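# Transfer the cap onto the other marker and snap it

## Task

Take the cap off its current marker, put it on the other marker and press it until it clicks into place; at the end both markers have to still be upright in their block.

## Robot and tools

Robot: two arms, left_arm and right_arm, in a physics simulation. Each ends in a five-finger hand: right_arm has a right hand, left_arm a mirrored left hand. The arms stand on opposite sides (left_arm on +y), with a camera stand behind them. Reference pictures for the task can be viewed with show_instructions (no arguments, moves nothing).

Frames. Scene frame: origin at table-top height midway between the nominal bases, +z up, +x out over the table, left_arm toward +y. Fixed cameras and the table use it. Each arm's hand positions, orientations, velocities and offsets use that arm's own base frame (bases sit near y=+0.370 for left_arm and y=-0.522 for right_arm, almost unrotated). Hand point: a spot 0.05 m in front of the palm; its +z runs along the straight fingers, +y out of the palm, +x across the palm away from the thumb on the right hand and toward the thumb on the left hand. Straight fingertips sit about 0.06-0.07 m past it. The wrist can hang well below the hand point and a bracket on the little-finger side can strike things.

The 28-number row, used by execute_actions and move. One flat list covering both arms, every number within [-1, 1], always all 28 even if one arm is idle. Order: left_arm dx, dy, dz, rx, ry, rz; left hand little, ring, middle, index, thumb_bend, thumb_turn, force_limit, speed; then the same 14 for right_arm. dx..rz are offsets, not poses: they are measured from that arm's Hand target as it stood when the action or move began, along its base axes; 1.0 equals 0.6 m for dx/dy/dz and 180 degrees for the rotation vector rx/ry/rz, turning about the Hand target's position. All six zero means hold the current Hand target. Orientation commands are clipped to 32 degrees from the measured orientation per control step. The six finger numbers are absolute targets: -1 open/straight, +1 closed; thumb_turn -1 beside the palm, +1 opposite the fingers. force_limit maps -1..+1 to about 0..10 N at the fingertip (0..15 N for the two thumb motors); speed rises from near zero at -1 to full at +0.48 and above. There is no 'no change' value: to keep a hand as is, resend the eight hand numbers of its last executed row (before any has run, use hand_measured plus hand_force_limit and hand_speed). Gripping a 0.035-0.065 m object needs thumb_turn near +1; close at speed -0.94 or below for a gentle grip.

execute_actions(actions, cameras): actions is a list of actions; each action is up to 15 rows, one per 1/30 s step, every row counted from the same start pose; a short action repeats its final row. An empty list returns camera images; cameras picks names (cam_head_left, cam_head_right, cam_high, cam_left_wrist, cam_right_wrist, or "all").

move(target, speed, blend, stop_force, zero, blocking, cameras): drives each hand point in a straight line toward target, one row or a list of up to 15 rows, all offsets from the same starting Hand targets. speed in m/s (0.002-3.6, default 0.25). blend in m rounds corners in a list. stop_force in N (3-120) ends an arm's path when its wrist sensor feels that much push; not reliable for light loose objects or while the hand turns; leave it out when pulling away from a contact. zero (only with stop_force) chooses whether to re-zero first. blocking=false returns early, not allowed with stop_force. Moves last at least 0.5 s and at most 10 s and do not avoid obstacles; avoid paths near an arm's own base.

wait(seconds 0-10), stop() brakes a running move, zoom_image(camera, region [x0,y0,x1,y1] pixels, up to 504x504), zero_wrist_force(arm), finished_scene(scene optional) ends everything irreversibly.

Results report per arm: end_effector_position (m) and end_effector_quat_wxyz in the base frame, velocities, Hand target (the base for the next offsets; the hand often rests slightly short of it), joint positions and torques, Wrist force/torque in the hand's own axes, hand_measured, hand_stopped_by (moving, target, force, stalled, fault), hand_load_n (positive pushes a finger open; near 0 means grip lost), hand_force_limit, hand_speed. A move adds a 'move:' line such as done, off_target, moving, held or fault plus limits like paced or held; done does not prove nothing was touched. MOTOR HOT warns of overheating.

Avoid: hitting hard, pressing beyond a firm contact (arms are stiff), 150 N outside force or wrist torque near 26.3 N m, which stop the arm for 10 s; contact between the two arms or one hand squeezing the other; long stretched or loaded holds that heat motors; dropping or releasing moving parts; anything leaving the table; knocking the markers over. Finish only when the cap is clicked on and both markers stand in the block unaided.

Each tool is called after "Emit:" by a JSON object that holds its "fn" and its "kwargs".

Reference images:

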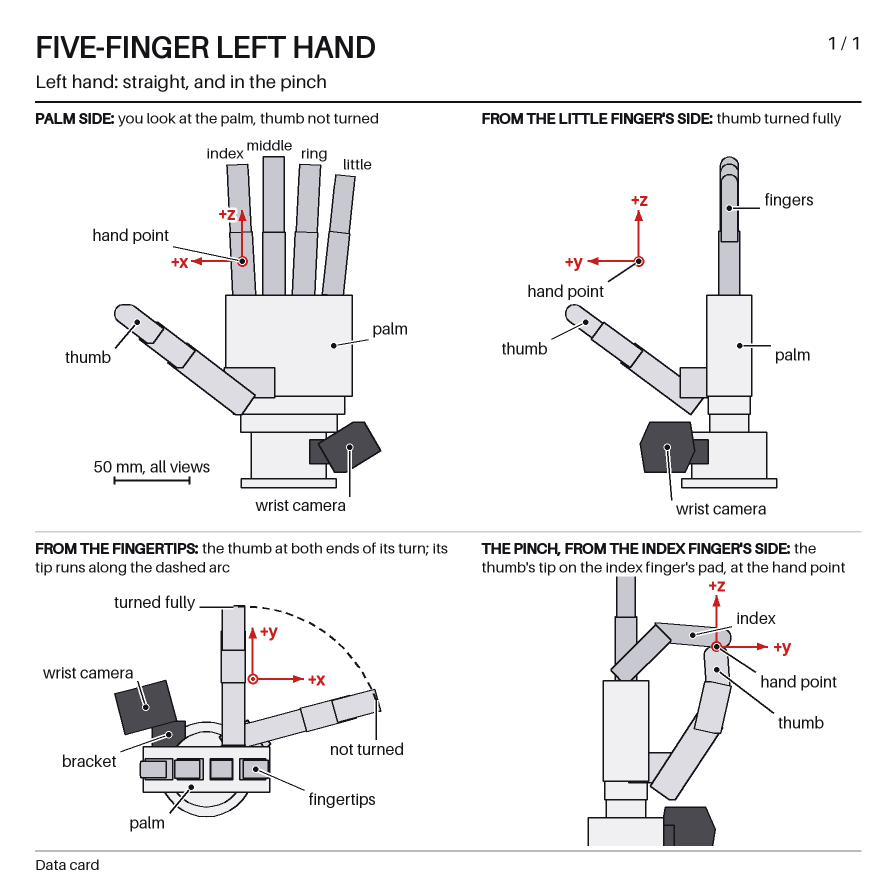

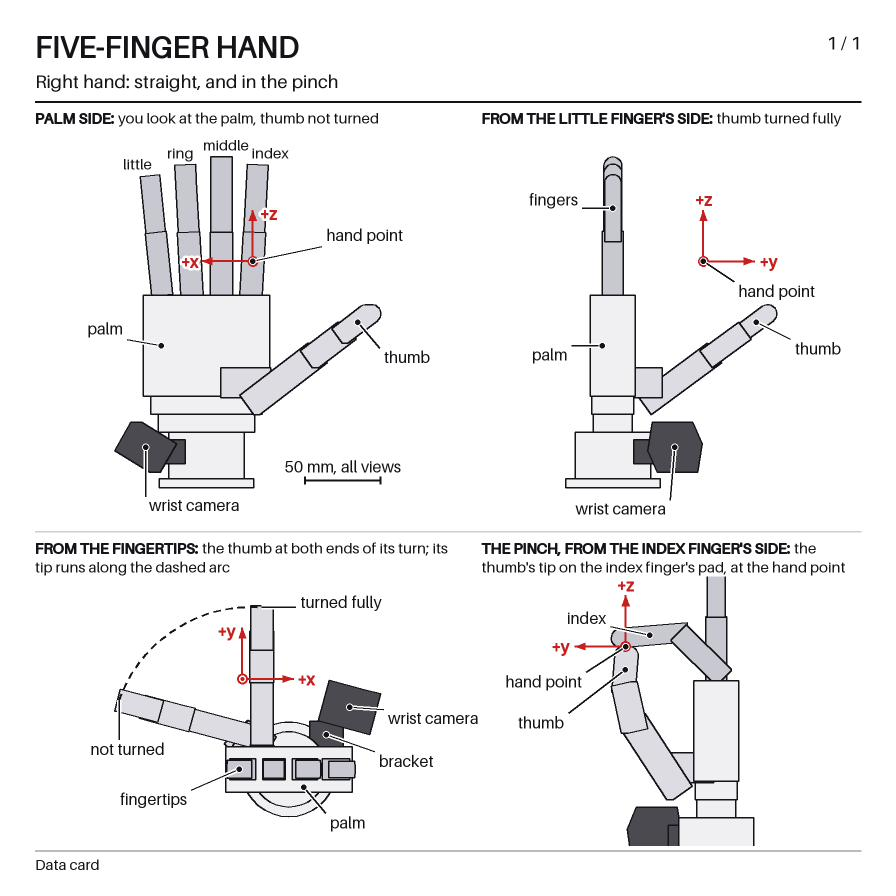

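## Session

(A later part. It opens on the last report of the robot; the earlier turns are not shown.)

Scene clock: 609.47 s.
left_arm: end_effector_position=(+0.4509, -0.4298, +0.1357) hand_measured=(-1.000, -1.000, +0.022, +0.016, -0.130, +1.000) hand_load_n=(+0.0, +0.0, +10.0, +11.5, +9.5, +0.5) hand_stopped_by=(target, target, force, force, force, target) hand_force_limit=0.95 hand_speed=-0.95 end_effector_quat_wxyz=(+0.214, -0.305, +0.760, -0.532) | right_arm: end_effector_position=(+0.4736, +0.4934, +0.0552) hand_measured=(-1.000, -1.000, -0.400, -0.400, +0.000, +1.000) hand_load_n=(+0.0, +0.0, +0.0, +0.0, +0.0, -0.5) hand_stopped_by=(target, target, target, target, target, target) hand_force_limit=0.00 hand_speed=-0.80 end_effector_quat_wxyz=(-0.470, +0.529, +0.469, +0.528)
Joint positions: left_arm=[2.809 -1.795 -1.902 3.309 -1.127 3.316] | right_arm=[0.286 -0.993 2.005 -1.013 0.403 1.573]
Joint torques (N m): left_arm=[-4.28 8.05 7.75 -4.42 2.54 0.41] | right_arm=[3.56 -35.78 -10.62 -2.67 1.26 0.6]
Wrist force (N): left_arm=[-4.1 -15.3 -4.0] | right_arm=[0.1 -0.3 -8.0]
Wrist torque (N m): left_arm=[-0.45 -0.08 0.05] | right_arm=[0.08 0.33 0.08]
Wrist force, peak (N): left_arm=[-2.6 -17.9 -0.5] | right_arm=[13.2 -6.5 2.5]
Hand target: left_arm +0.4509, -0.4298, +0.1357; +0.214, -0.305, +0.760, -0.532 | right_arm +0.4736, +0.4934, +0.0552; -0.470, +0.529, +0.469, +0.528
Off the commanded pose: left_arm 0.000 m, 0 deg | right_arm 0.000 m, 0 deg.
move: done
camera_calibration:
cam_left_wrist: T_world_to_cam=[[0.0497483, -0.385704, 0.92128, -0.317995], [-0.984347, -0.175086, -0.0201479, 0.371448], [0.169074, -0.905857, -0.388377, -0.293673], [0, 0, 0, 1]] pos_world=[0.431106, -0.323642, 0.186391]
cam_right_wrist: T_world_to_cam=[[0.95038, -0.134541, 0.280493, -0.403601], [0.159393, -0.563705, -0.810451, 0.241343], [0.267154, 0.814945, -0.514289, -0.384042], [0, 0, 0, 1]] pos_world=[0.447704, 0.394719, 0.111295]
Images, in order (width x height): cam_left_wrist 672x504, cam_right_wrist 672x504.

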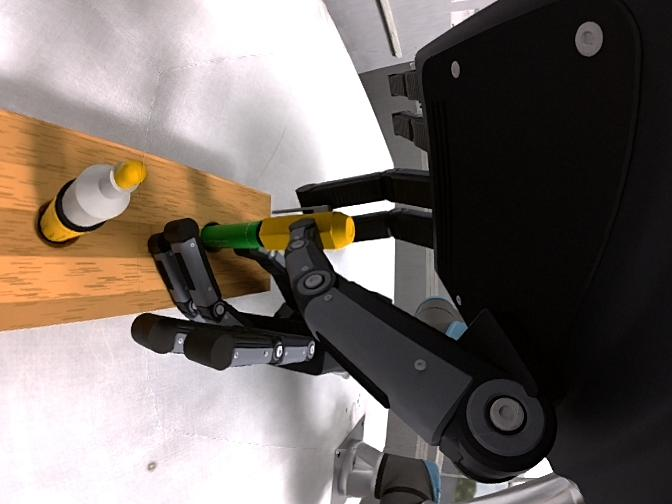

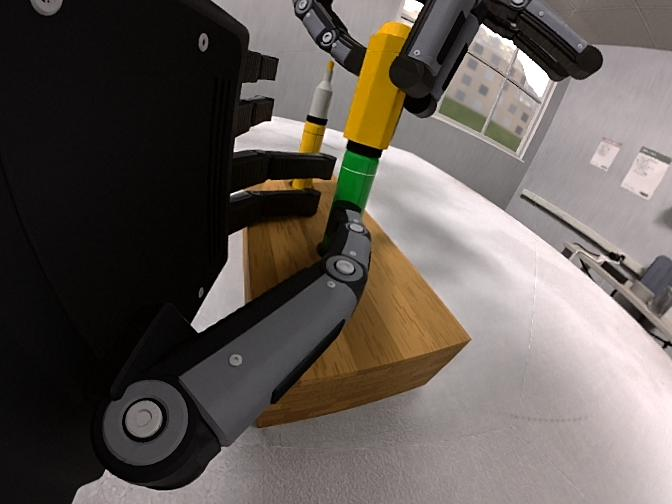

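Emit:
{"fn": "move", "kwargs": {"target": [[0,0,0.0025,0,0,0,-1,-1,0.6,0.6,0.3,1,0.95,-0.95,-0.0016,-0.0132,-0.003,0,0,0,-1,-1,-0.4,-0.4,0.0,1,0.0,-0.8],[0,0,0.0583,0,0,0,-1,-1,0.6,0.6,0.3,1,0.95,-0.95,-0.0016,-0.0132,-0.003,0,0,0,-1,-1,-0.4,-0.4,0.0,1,0.0,-0.8]], "speed": 0.03, "cameras": ["cam_right_wrist", "cam_left_wrist", "cam_high", "cam_head_left"]}}

Emit:
{"fn": "zoom_image", "kwargs": {"camera": "cam_right_wrist", "region": [230, 0, 630, 300]}}

Emit:
{"fn": "zoom_image", "kwargs": {"camera": "cam_left_wrist", "region": [100, 120, 420, 360]}}

Emit:
{"fn": "zoom_image", "kwargs": {"camera": "cam_high", "region": [390, 160, 510, 280]}}

Scene clock: 616.37 s.
left_arm: end_effector_position=(+0.4509, -0.4298, +0.1709) hand_measured=(-1.000, -1.000, +0.022, +0.016, -0.130, +1.000) hand_load_n=(+0.0, +0.0, +9.5, +12.0, +9.0, +0.5) hand_stopped_by=(target, target, force, force, force, target) hand_force_limit=0.95 hand_speed=-0.95 end_effector_quat_wxyz=(+0.214, -0.305, +0.760, -0.532) end_effector_velocity=(+0.001, +0.000, -0.002) end_effector_angular_velocity=(+0.000, -0.001, +0.000) | right_arm: end_effector_position=(+0.4726, +0.4855, +0.0534) hand_measured=(-1.000, -1.000, -0.400, -0.400, +0.000, +1.000) hand_load_n=(+0.0, +0.0, +0.0, +0.0, +0.0, +0.5) hand_stopped_by=(target, target, target, target, target, target) hand_force_limit=0.00 hand_speed=-0.80 end_effector_quat_wxyz=(-0.470, +0.529, +0.469, +0.528)
Joint positions: left_arm=[2.809 -1.752 -1.853 3.217 -1.127 3.316] | right_arm=[0.269 -0.996 2.021 -1.025 0.387 1.573]
Joint velocities: left_arm=[0 -0.003 -0.002 0.006 0 0] | right_arm=[within noise]
Joint torques (N m): left_arm=[-3.31 13.27 12.33 2.45 0.86 -0.73] | right_arm=[8.95 -20.69 -22.47 1.49 1.99 1.26]
Wrist force (N): left_arm=[-0.5 -1.7 0.0] | right_arm=[2.3 1.1 -0.7]
Wrist torque (N m): left_arm=[-0.19 -0.02 -0.17] | right_arm=[0.13 0.33 0.20]
Wrist force, peak (N): left_arm=[-4.1 -15.6 -3.8] | right_arm=[0.6 -0.7 -8.5]
Hand target: left_arm +0.4509, -0.4298, +0.1707; +0.214, -0.305, +0.760, -0.532 | right_arm +0.4726, +0.4855, +0.0534; -0.470, +0.529, +0.469, +0.528
Off the commanded pose: left_arm 0.000 m, 0 deg | right_arm 0.000 m, 0 deg.
move: done
camera_calibration:
cam_left_wrist: T_world_to_cam=[[0.0495461, -0.385617, 0.921328, -0.350319], [-0.984359, -0.175, -0.0203098, 0.372226], [0.169064, -0.905911, -0.388256, -0.280042], [0, 0, 0, 1]] pos_world=[0.431106, -0.323642, 0.22159]
cam_right_wrist: T_world_to_cam=[[0.95038, -0.134541, 0.280493, -0.403209], [0.159393, -0.563705, -0.810451, 0.235591], [0.267154, 0.814945, -0.514289, -0.378263], [0, 0, 0, 1]] pos_world=[0.446704, 0.386819, 0.109495]
Images, in order (width x height): cam_head_left 896x504, cam_high 896x504, cam_left_wrist 672x504, cam_right_wrist 672x504.

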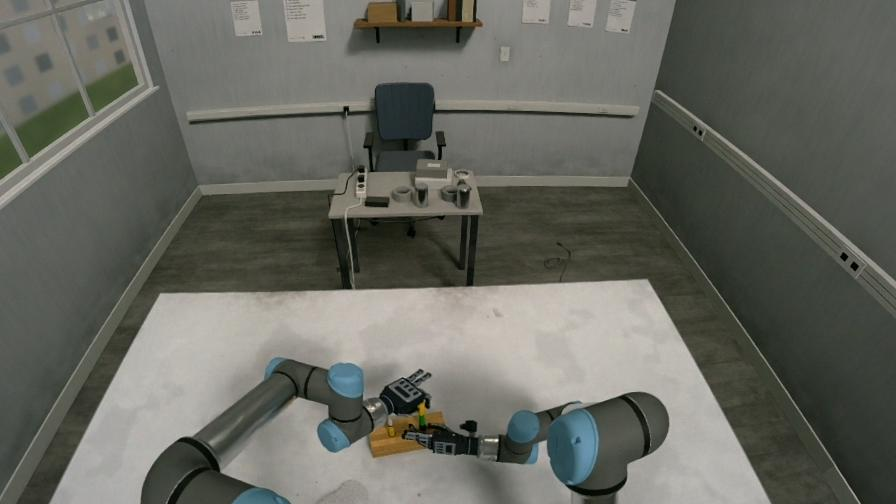

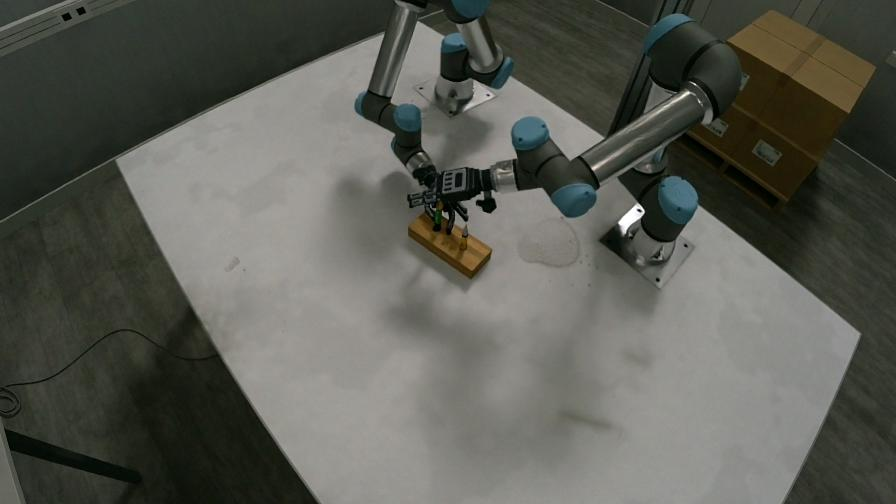

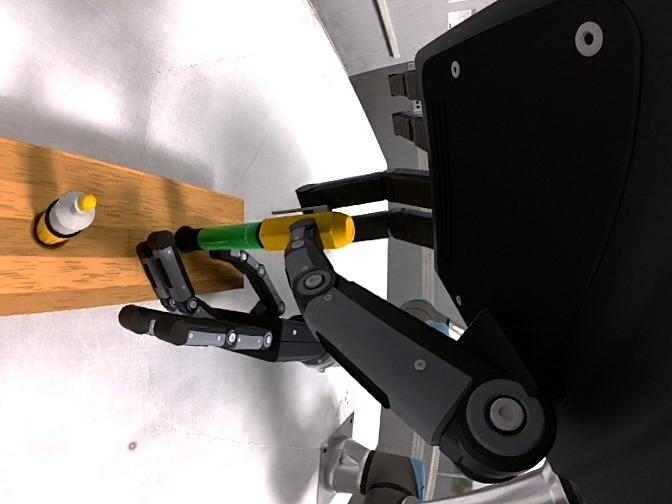

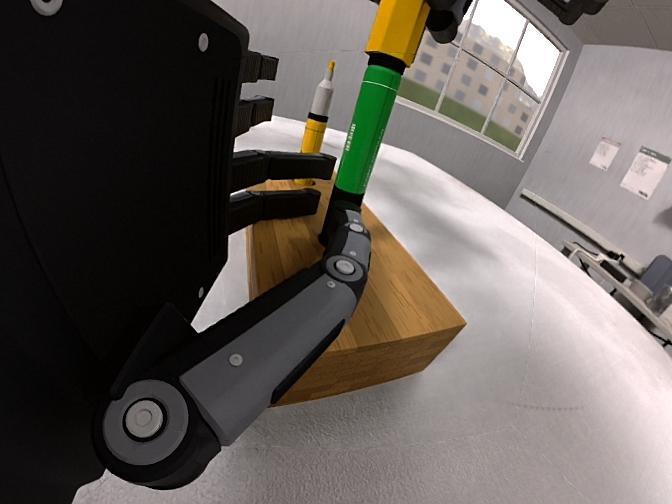

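Scaled by 1.260 from the camera's 672x504 image, which has a finer 960x720 frame.

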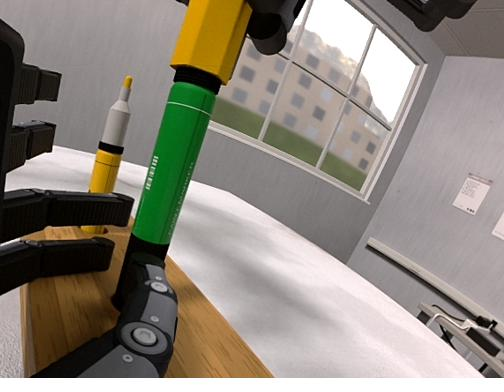

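Scaled by 1.575 from the camera's 672x504 image, which has a finer 960x720 frame.

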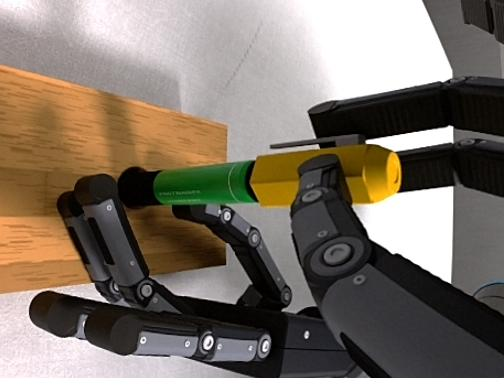

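Scaled by 4.200 from the camera's 896x504 image, which has a finer 1280x720 frame.

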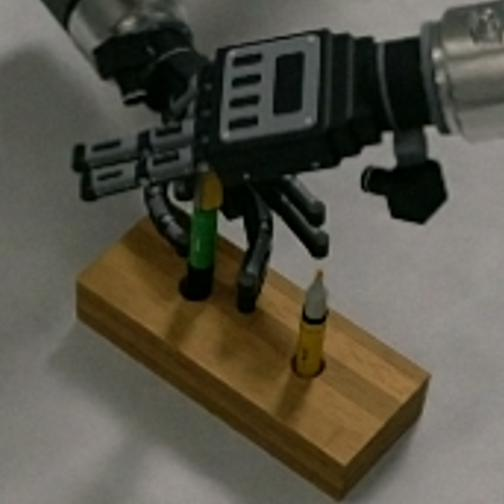

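Emit:
{"fn": "move", "kwargs": {"target": [[0,0,0,0,0,0,-1,-1,0.6,0.6,0.3,1,0.95,-0.95,0.0016,0.0132,0,0,0,0,-1,-0.25,-0.15,-0.25,0.0,1,0.0,-0.5],[0,0,0,0,0,0,-1,-1,0.6,0.6,0.3,1,0.95,-0.95,0.0016,0.0132,0,0,0,0,-1,0.6,0.6,0.6,0.0,1,1.0,-0.94]], "speed": 0.03, "cameras": ["cam_right_wrist", "cam_left_wrist", "cam_high", "cam_head_left"]}}

Emit:
{"fn": "zoom_image", "kwargs": {"camera": "cam_right_wrist", "region": [230, 0, 530, 300]}}

Emit:
{"fn": "zoom_image", "kwargs": {"camera": "cam_left_wrist", "region": [100, 120, 420, 360]}}

Emit:
{"fn": "zoom_image", "kwargs": {"camera": "cam_high", "region": [390, 160, 510, 280]}}

Scene clock: 627.33 s.
left_arm: end_effector_position=(+0.4509, -0.4298, +0.1707) hand_measured=(-1.000, -1.000, +0.022, +0.016, -0.130, +1.000) hand_load_n=(+0.0, +0.0, +9.5, +12.5, +10.0, +1.5) hand_stopped_by=(target, target, force, force, force, target) hand_force_limit=0.95 hand_speed=-0.95 end_effector_quat_wxyz=(+0.214, -0.305, +0.760, -0.532) | right_arm: end_effector_position=(+0.4736, +0.4934, +0.0534) hand_measured=(-1.000, -0.006, -0.002, +0.012, -0.002, +1.000) hand_load_n=(+0.0, +9.0, +6.0, +10.0, +5.5, +0.0) hand_stopped_by=(target, force, force, force, target, target) hand_force_limit=1.00 hand_speed=-0.94 end_effector_quat_wxyz=(-0.470, +0.529, +0.469, +0.528)
Joint positions: left_arm=[2.809 -1.753 -1.853 3.217 -1.127 3.316] | right_arm=[0.286 -0.989 2.006 -1.017 0.403 1.573]
Joint torques (N m): left_arm=[-3.96 13.54 11.33 1.24 -1.56 0.71] | right_arm=[-7.66 -43.08 0.98 -2.38 0.6 -1.46]
Wrist force (N): left_arm=[1.1 -3.6 2.0] | right_arm=[-1.5 -0.5 2.6]
Wrist torque (N m): left_arm=[-0.15 -0.03 -0.15] | right_arm=[0.05 -0.03 0.01]
Wrist force, peak (N): left_arm=[1.9 -2.9 3.4] | right_arm=[-0.4 -0.7 4.2]
Hand target: left_arm +0.4509, -0.4298, +0.1707; +0.214, -0.305, +0.760, -0.532 | right_arm +0.4736, +0.4934, +0.0534; -0.470, +0.529, +0.469, +0.528
Off the commanded pose: left_arm 0.000 m, 0 deg | right_arm 0.000 m, 0 deg.
move: done
camera_calibration:
cam_left_wrist: T_world_to_cam=[[0.0497483, -0.385704, 0.92128, -0.35024], [-0.984347, -0.175086, -0.0201479, 0.372153], [0.169074, -0.905857, -0.388377, -0.280079], [0, 0, 0, 1]] pos_world=[0.431106, -0.323642, 0.221391]
cam_right_wrist: T_world_to_cam=[[0.95038, -0.134541, 0.280493, -0.403096], [0.159393, -0.563705, -0.810451, 0.239884], [0.267154, 0.814945, -0.514289, -0.384968], [0, 0, 0, 1]] pos_world=[0.447704, 0.394719, 0.109495]
Images, in order (width x height): cam_head_left 896x504, cam_high 896x504, cam_left_wrist 672x504, cam_right_wrist 672x504.

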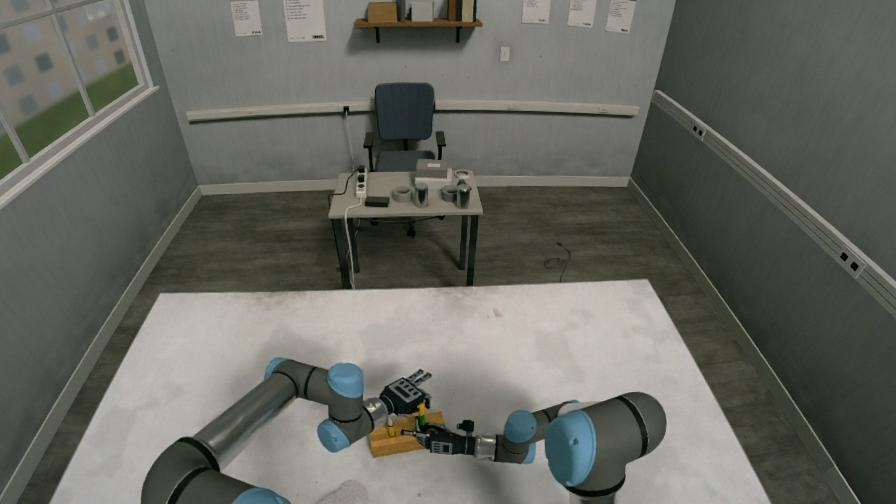

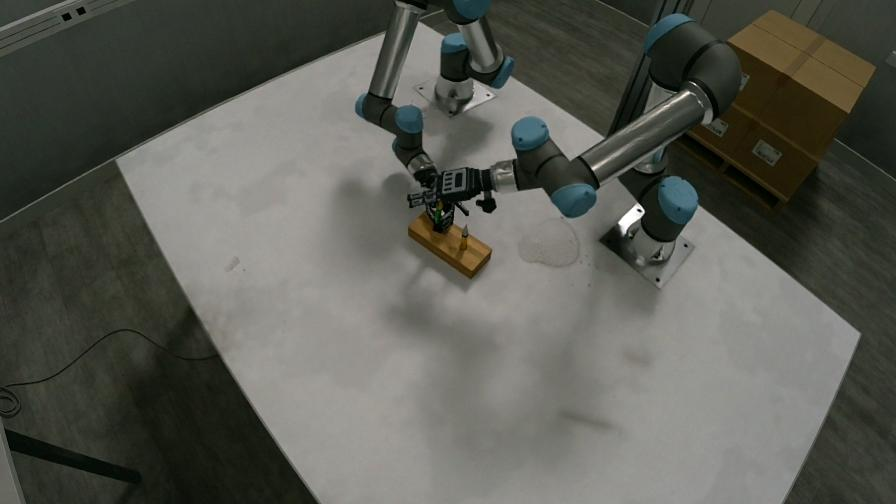

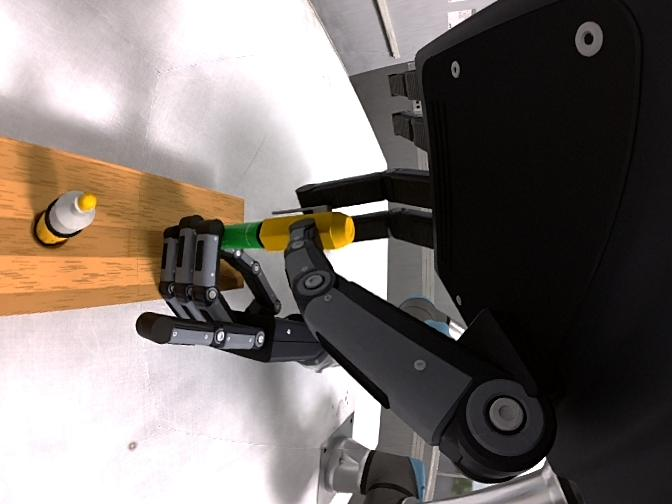

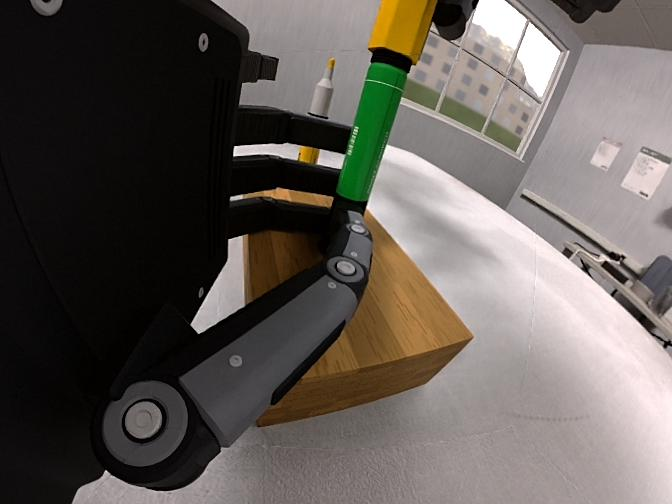

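Scaled by 1.680 from the camera's 672x504 image, which has a finer 960x720 frame.

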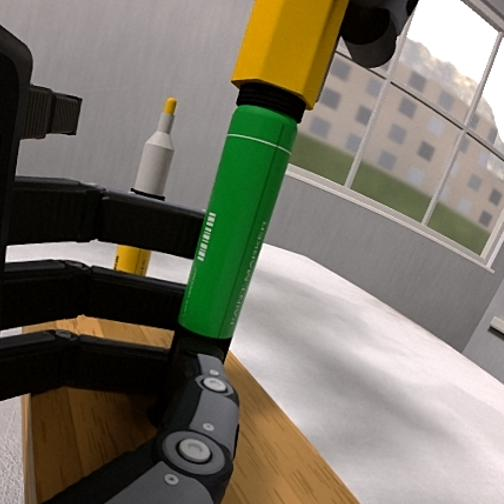

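Scaled by 1.575 from the camera's 672x504 image, which has a finer 960x720 frame.

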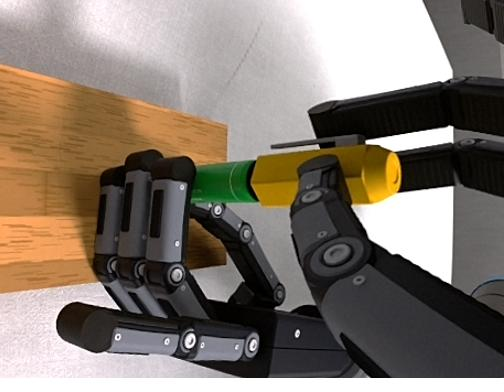

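Scaled by 4.200 from the camera's 896x504 image, which has a finer 1280x720 frame.

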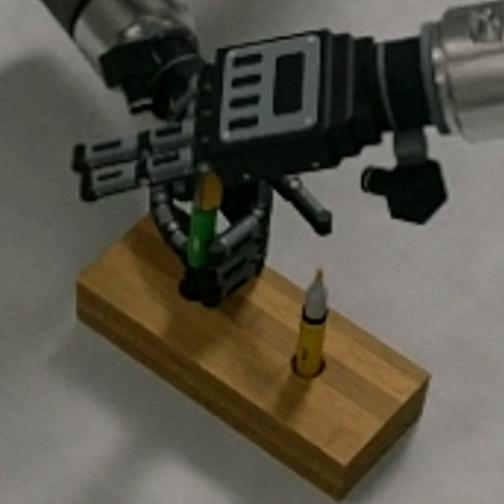

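Emit:
{"fn": "move", "kwargs": {"target": [[0,0,0,0,0,0,-1,-1,-0.4,-0.4,-0.35,1,0,-0.8,0,0,0,0,0,0,-1,0.6,0.6,0.6,0.0,1,1.0,-0.94],[-0.0138,0.0145,0,0,0,0,-1,-1,-0.4,-0.4,-0.35,1,0,-0.8,0,0,0,0,0,0,-1,0.6,0.6,0.6,0.0,1,1.0,-0.94],[-0.0138,0.0145,0.2167,0,0,0,-1,-1,-1,-1,-0.35,1,0,-0.3,0,0,0,0,0,0,-1,0.6,0.6,0.6,0.0,1,1.0,-0.94]], "speed": [0.05, 0.05, 0.15], "cameras": ["cam_right_wrist", "cam_left_wrist", "cam_high", "cam_head_left"]}}

Emit:
{"fn": "zoom_image", "kwargs": {"camera": "cam_right_wrist", "region": [230, 0, 530, 300]}}

Emit:
{"fn": "zoom_image", "kwargs": {"camera": "cam_left_wrist", "region": [0, 120, 320, 360]}}

Emit:
{"fn": "zoom_image", "kwargs": {"camera": "cam_head_left", "region": [360, 350, 500, 470]}}

Scene clock: 662.13 s.
left_arm: end_effector_position=(+0.4426, -0.4211, +0.3007) hand_measured=(-1.000, -1.000, -1.000, -1.000, -0.350, +1.000) hand_load_n=(+0.0, +0.0, +0.0, +0.0, +0.0, +0.0) hand_stopped_by=(target, target, target, target, target, target) hand_force_limit=0.00 hand_speed=-0.30 end_effector_quat_wxyz=(+0.214, -0.305, +0.760, -0.532) | right_arm: end_effector_position=(+0.4736, +0.4934, +0.0534) hand_measured=(-1.000, -0.006, -0.002, +0.012, -0.002, +1.000) hand_load_n=(+0.0, +4.5, +5.0, +11.5, +6.5, +1.5) hand_stopped_by=(target, force, force, force, target, target) hand_force_limit=1.00 hand_speed=-0.94 end_effector_quat_wxyz=(-0.470, +0.529, +0.469, +0.528)
Joint positions: left_arm=[2.823 -1.633 -1.641 2.883 -1.113 3.322] | right_arm=[0.286 -0.989 2.006 -1.017 0.403 1.573]
Joint torques (N m): left_arm=[6.02 10.85 28.66 -1.81 2.76 -0.91] | right_arm=[-6.97 -42.66 -3.06 -0.86 -0.89 -1.37]
Wrist force (N): left_arm=[-0.7 -1.3 -0.1] | right_arm=[-0.8 1.5 -0.6]
Wrist torque (N m): left_arm=[-0.22 0.00 -0.16] | right_arm=[0.13 0.27 0.11]
Wrist force, peak (N): left_arm=[0.9 -4.1 2.3] | right_arm=[-1.7 -0.4 2.9]
Hand target: left_arm +0.4426, -0.4211, +0.3007; +0.214, -0.305, +0.760, -0.532 | right_arm +0.4736, +0.4934, +0.0534; -0.470, +0.529, +0.469, +0.528
Off the commanded pose: left_arm 0.000 m, 0 deg | right_arm 0.000 m, 0 deg.
move: done
camera_calibration:
cam_left_wrist: T_world_to_cam=[[0.0497483, -0.385704, 0.92128, -0.466238], [-0.984347, -0.175086, -0.0201479, 0.368125], [0.169074, -0.905857, -0.388377, -0.220306], [0, 0, 0, 1]] pos_world=[0.422806, -0.314942, 0.351391]
cam_right_wrist: T_world_to_cam=[[0.95038, -0.134541, 0.280493, -0.403096], [0.159393, -0.563705, -0.810451, 0.239884], [0.267154, 0.814945, -0.514289, -0.384968], [0, 0, 0, 1]] pos_world=[0.447704, 0.394719, 0.109495]
Images, in order (width x height): cam_head_left 896x504, cam_high 896x504, cam_left_wrist 672x504, cam_right_wrist 672x504.

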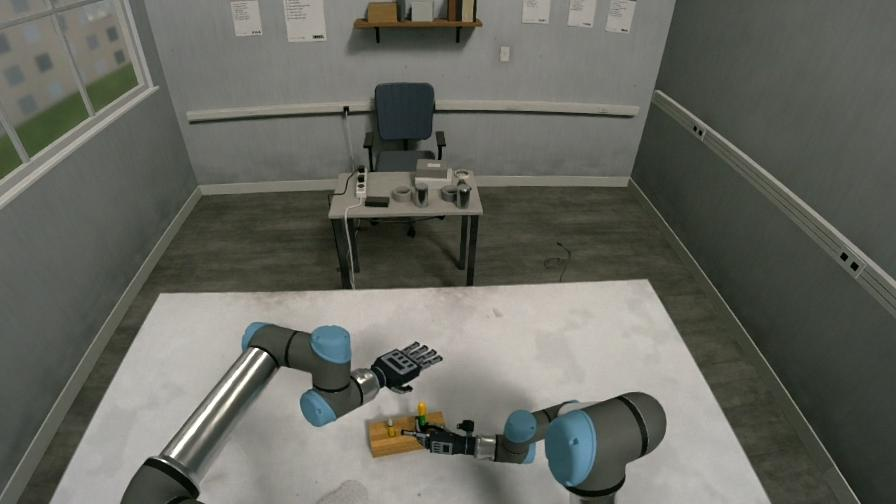

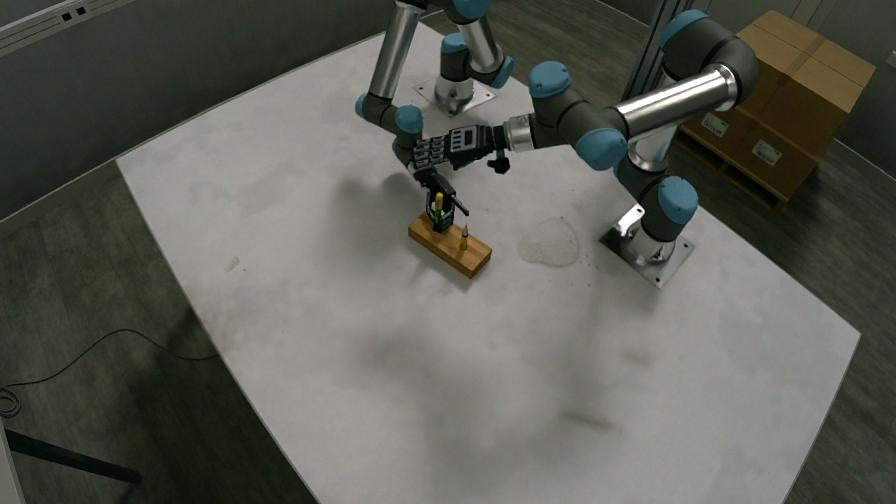

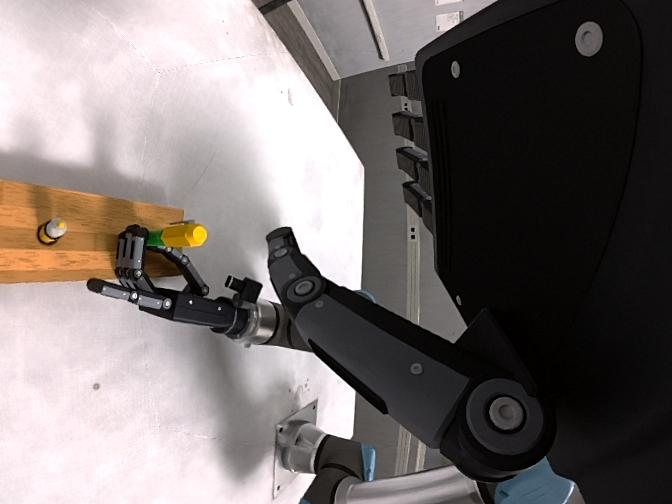

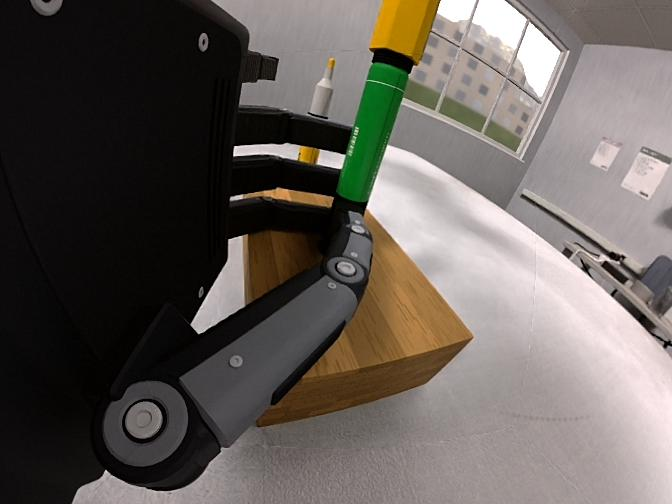

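Scaled by 1.680 from the camera's 672x504 image, which has a finer 960x720 frame.

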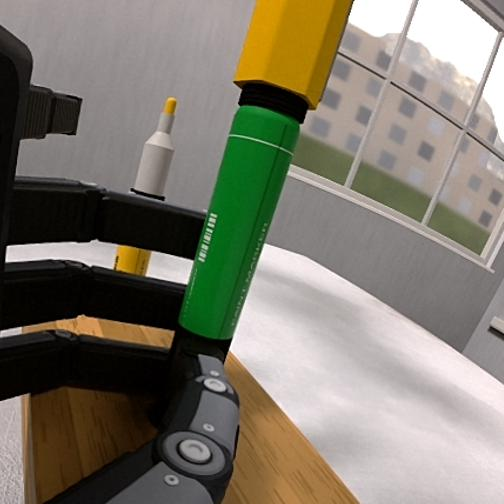

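Scaled by 1.575 from the camera's 672x504 image, which has a finer 960x720 frame.

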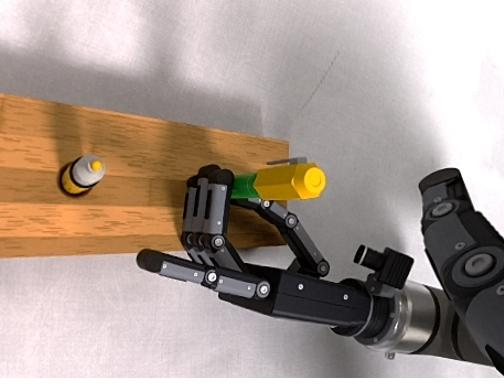

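Scaled by 3.600 from the camera's 896x504 image, which has a finer 1280x720 frame.

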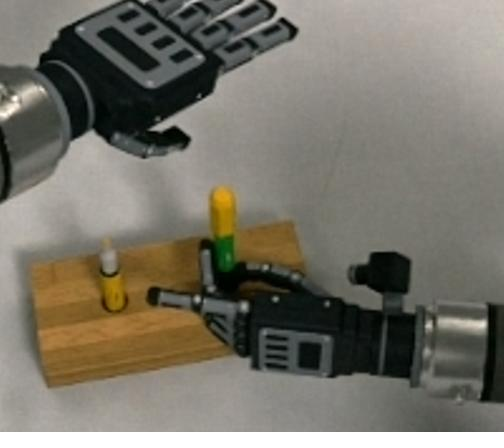

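Emit:
{"fn": "move", "kwargs": {"target": [0.0052,0.0418,0,-0.3131,0.3903,-0.0436,-1,-1,-1,-1,0.0,1,0,-0.3,0,0,0,0,0,0,-1,0.6,0.6,0.6,0.0,1,1.0,-0.94], "speed": 0.3, "cameras": ["cam_right_wrist", "cam_left_wrist", "cam_high", "cam_head_left"]}}

Emit:
{"fn": "zoom_image", "kwargs": {"camera": "cam_left_wrist", "region": [100, 120, 500, 420]}}

Emit:
{"fn": "zoom_image", "kwargs": {"camera": "cam_head_left", "region": [340, 330, 500, 470]}}

Emit:
{"fn": "zoom_image", "kwargs": {"camera": "cam_high", "region": [390, 140, 550, 280]}}

Scene clock: 672.50 s.
left_arm: end_effector_position=(+0.4458, -0.3960, +0.3007) hand_measured=(-1.000, -1.000, -1.000, -1.000, +0.000, +1.000) hand_load_n=(+0.0, +0.0, +0.0, +0.5, +0.0, +0.0) hand_stopped_by=(target, target, target, target, target, target) hand_force_limit=0.00 hand_speed=-0.30 end_effector_quat_wxyz=(+0.436, +0.556, -0.437, +0.557) | right_arm: end_effector_position=(+0.4736, +0.4934, +0.0534) hand_measured=(-1.000, -0.006, -0.002, +0.012, -0.002, +1.000) hand_load_n=(+0.0, +5.0, +5.0, +11.5, +6.5, +1.0) hand_stopped_by=(target, force, force, force, target, target) hand_force_limit=1.00 hand_speed=-0.94 end_effector_quat_wxyz=(-0.470, +0.529, +0.469, +0.528)
Joint positions: left_arm=[3.13 -1.835 -1.852 3.687 -0.252 1.571] | right_arm=[0.286 -0.989 2.006 -1.017 0.403 1.573]
Joint torques (N m): left_arm=[-8.46 16.49 25.81 -0.08 2.3 -0.53] | right_arm=[-6.57 -40.32 -6.52 0.95 -0.97 -1.35]
Wrist force (N): left_arm=[0.9 -0.8 1.6] | right_arm=[-0.5 1.5 -0.5]
Wrist torque (N m): left_arm=[-0.11 -0.30 -0.18] | right_arm=[0.13 0.22 0.13]
Wrist force, peak (N): left_arm=[0.9 -0.8 1.6] | right_arm=[-0.6 1.8 -0.5]
Hand target: left_arm +0.4458, -0.3960, +0.3007; +0.436, +0.556, -0.437, +0.557 | right_arm +0.4736, +0.4934, +0.0534; -0.470, +0.529, +0.469, +0.528
Off the commanded pose: left_arm 0.000 m, 0 deg | right_arm 0.000 m, 0 deg.
move: done
camera_calibration:
cam_left_wrist: T_world_to_cam=[[0.939888, 0.251339, 0.231169, -0.393712], [-0.324837, 0.449276, 0.832245, 0.0725821], [0.105317, -0.857309, 0.503914, -0.418698], [0, 0, 0, 1]] pos_world=[0.437718, -0.292608, 0.241596]
cam_right_wrist: T_world_to_cam=[[0.95038, -0.134541, 0.280493, -0.403096], [0.159393, -0.563705, -0.810451, 0.239884], [0.267154, 0.814945, -0.514289, -0.384968], [0, 0, 0, 1]] pos_world=[0.447704, 0.394719, 0.109495]
Images, in order (width x height): cam_head_left 896x504, cam_high 896x504, cam_left_wrist 672x504, cam_right_wrist 672x504.

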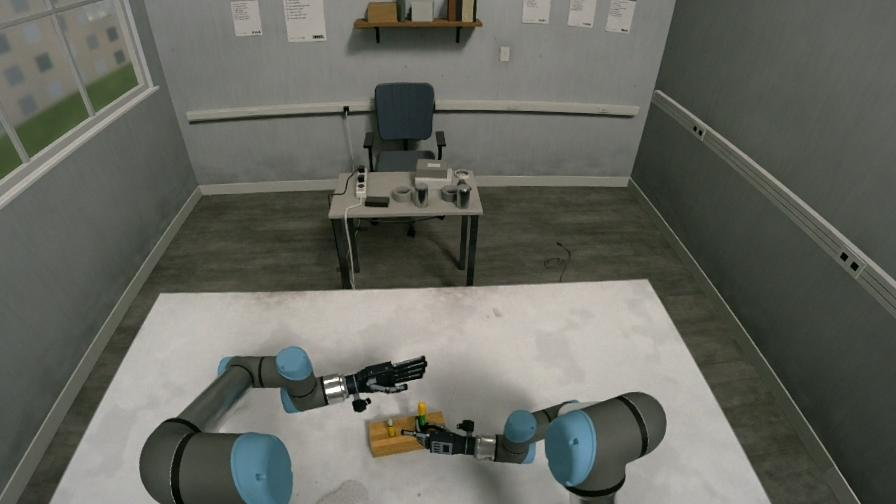

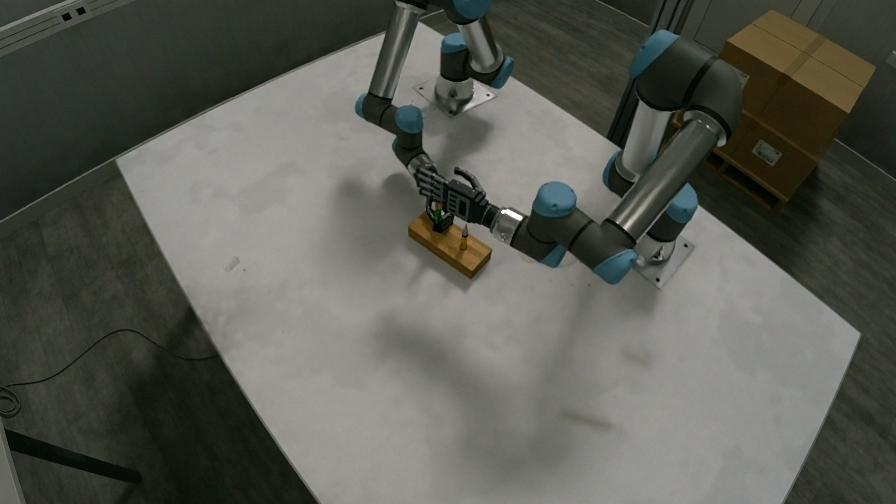

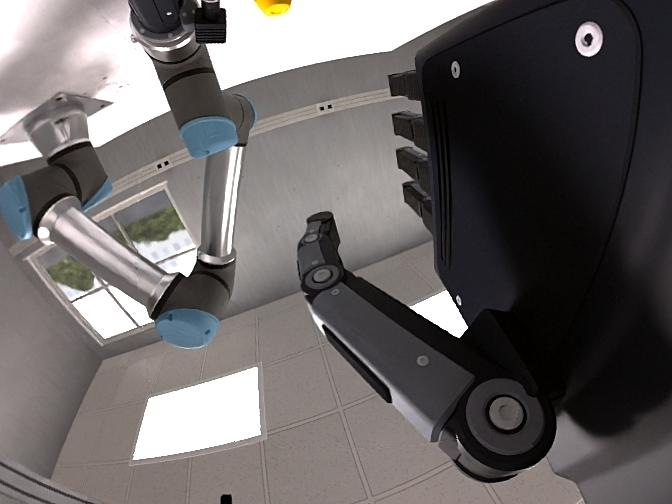

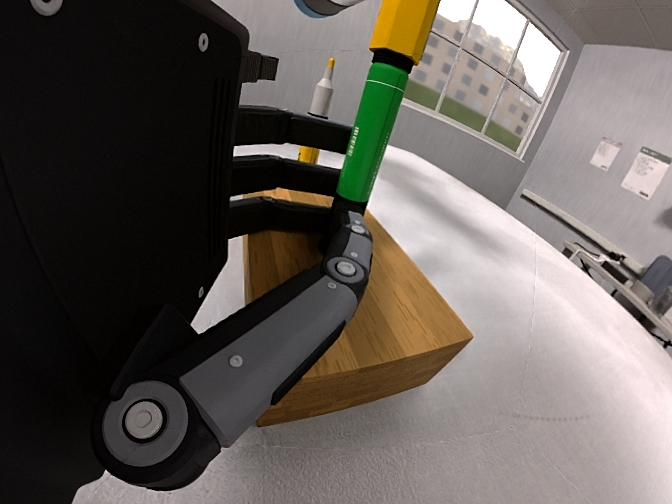

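Scaled by 1.260 from the camera's 672x504 image, which has a finer 960x720 frame.

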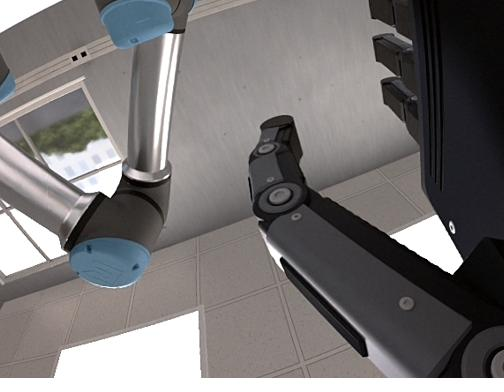

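Scaled by 3.150 from the camera's 896x504 image, which has a finer 1280x720 frame.

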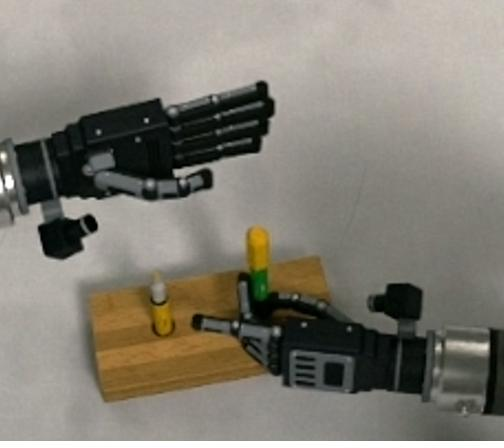

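Scaled by 3.150 from the camera's 896x504 image, which has a finer 1280x720 frame.

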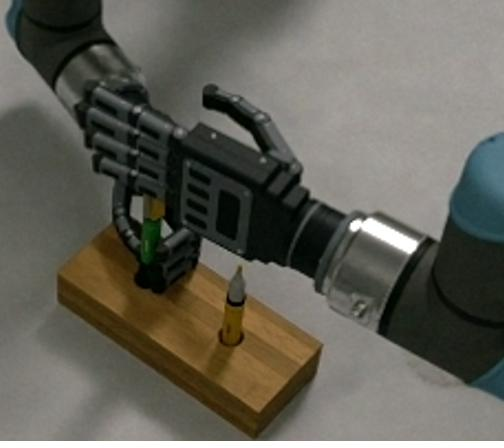

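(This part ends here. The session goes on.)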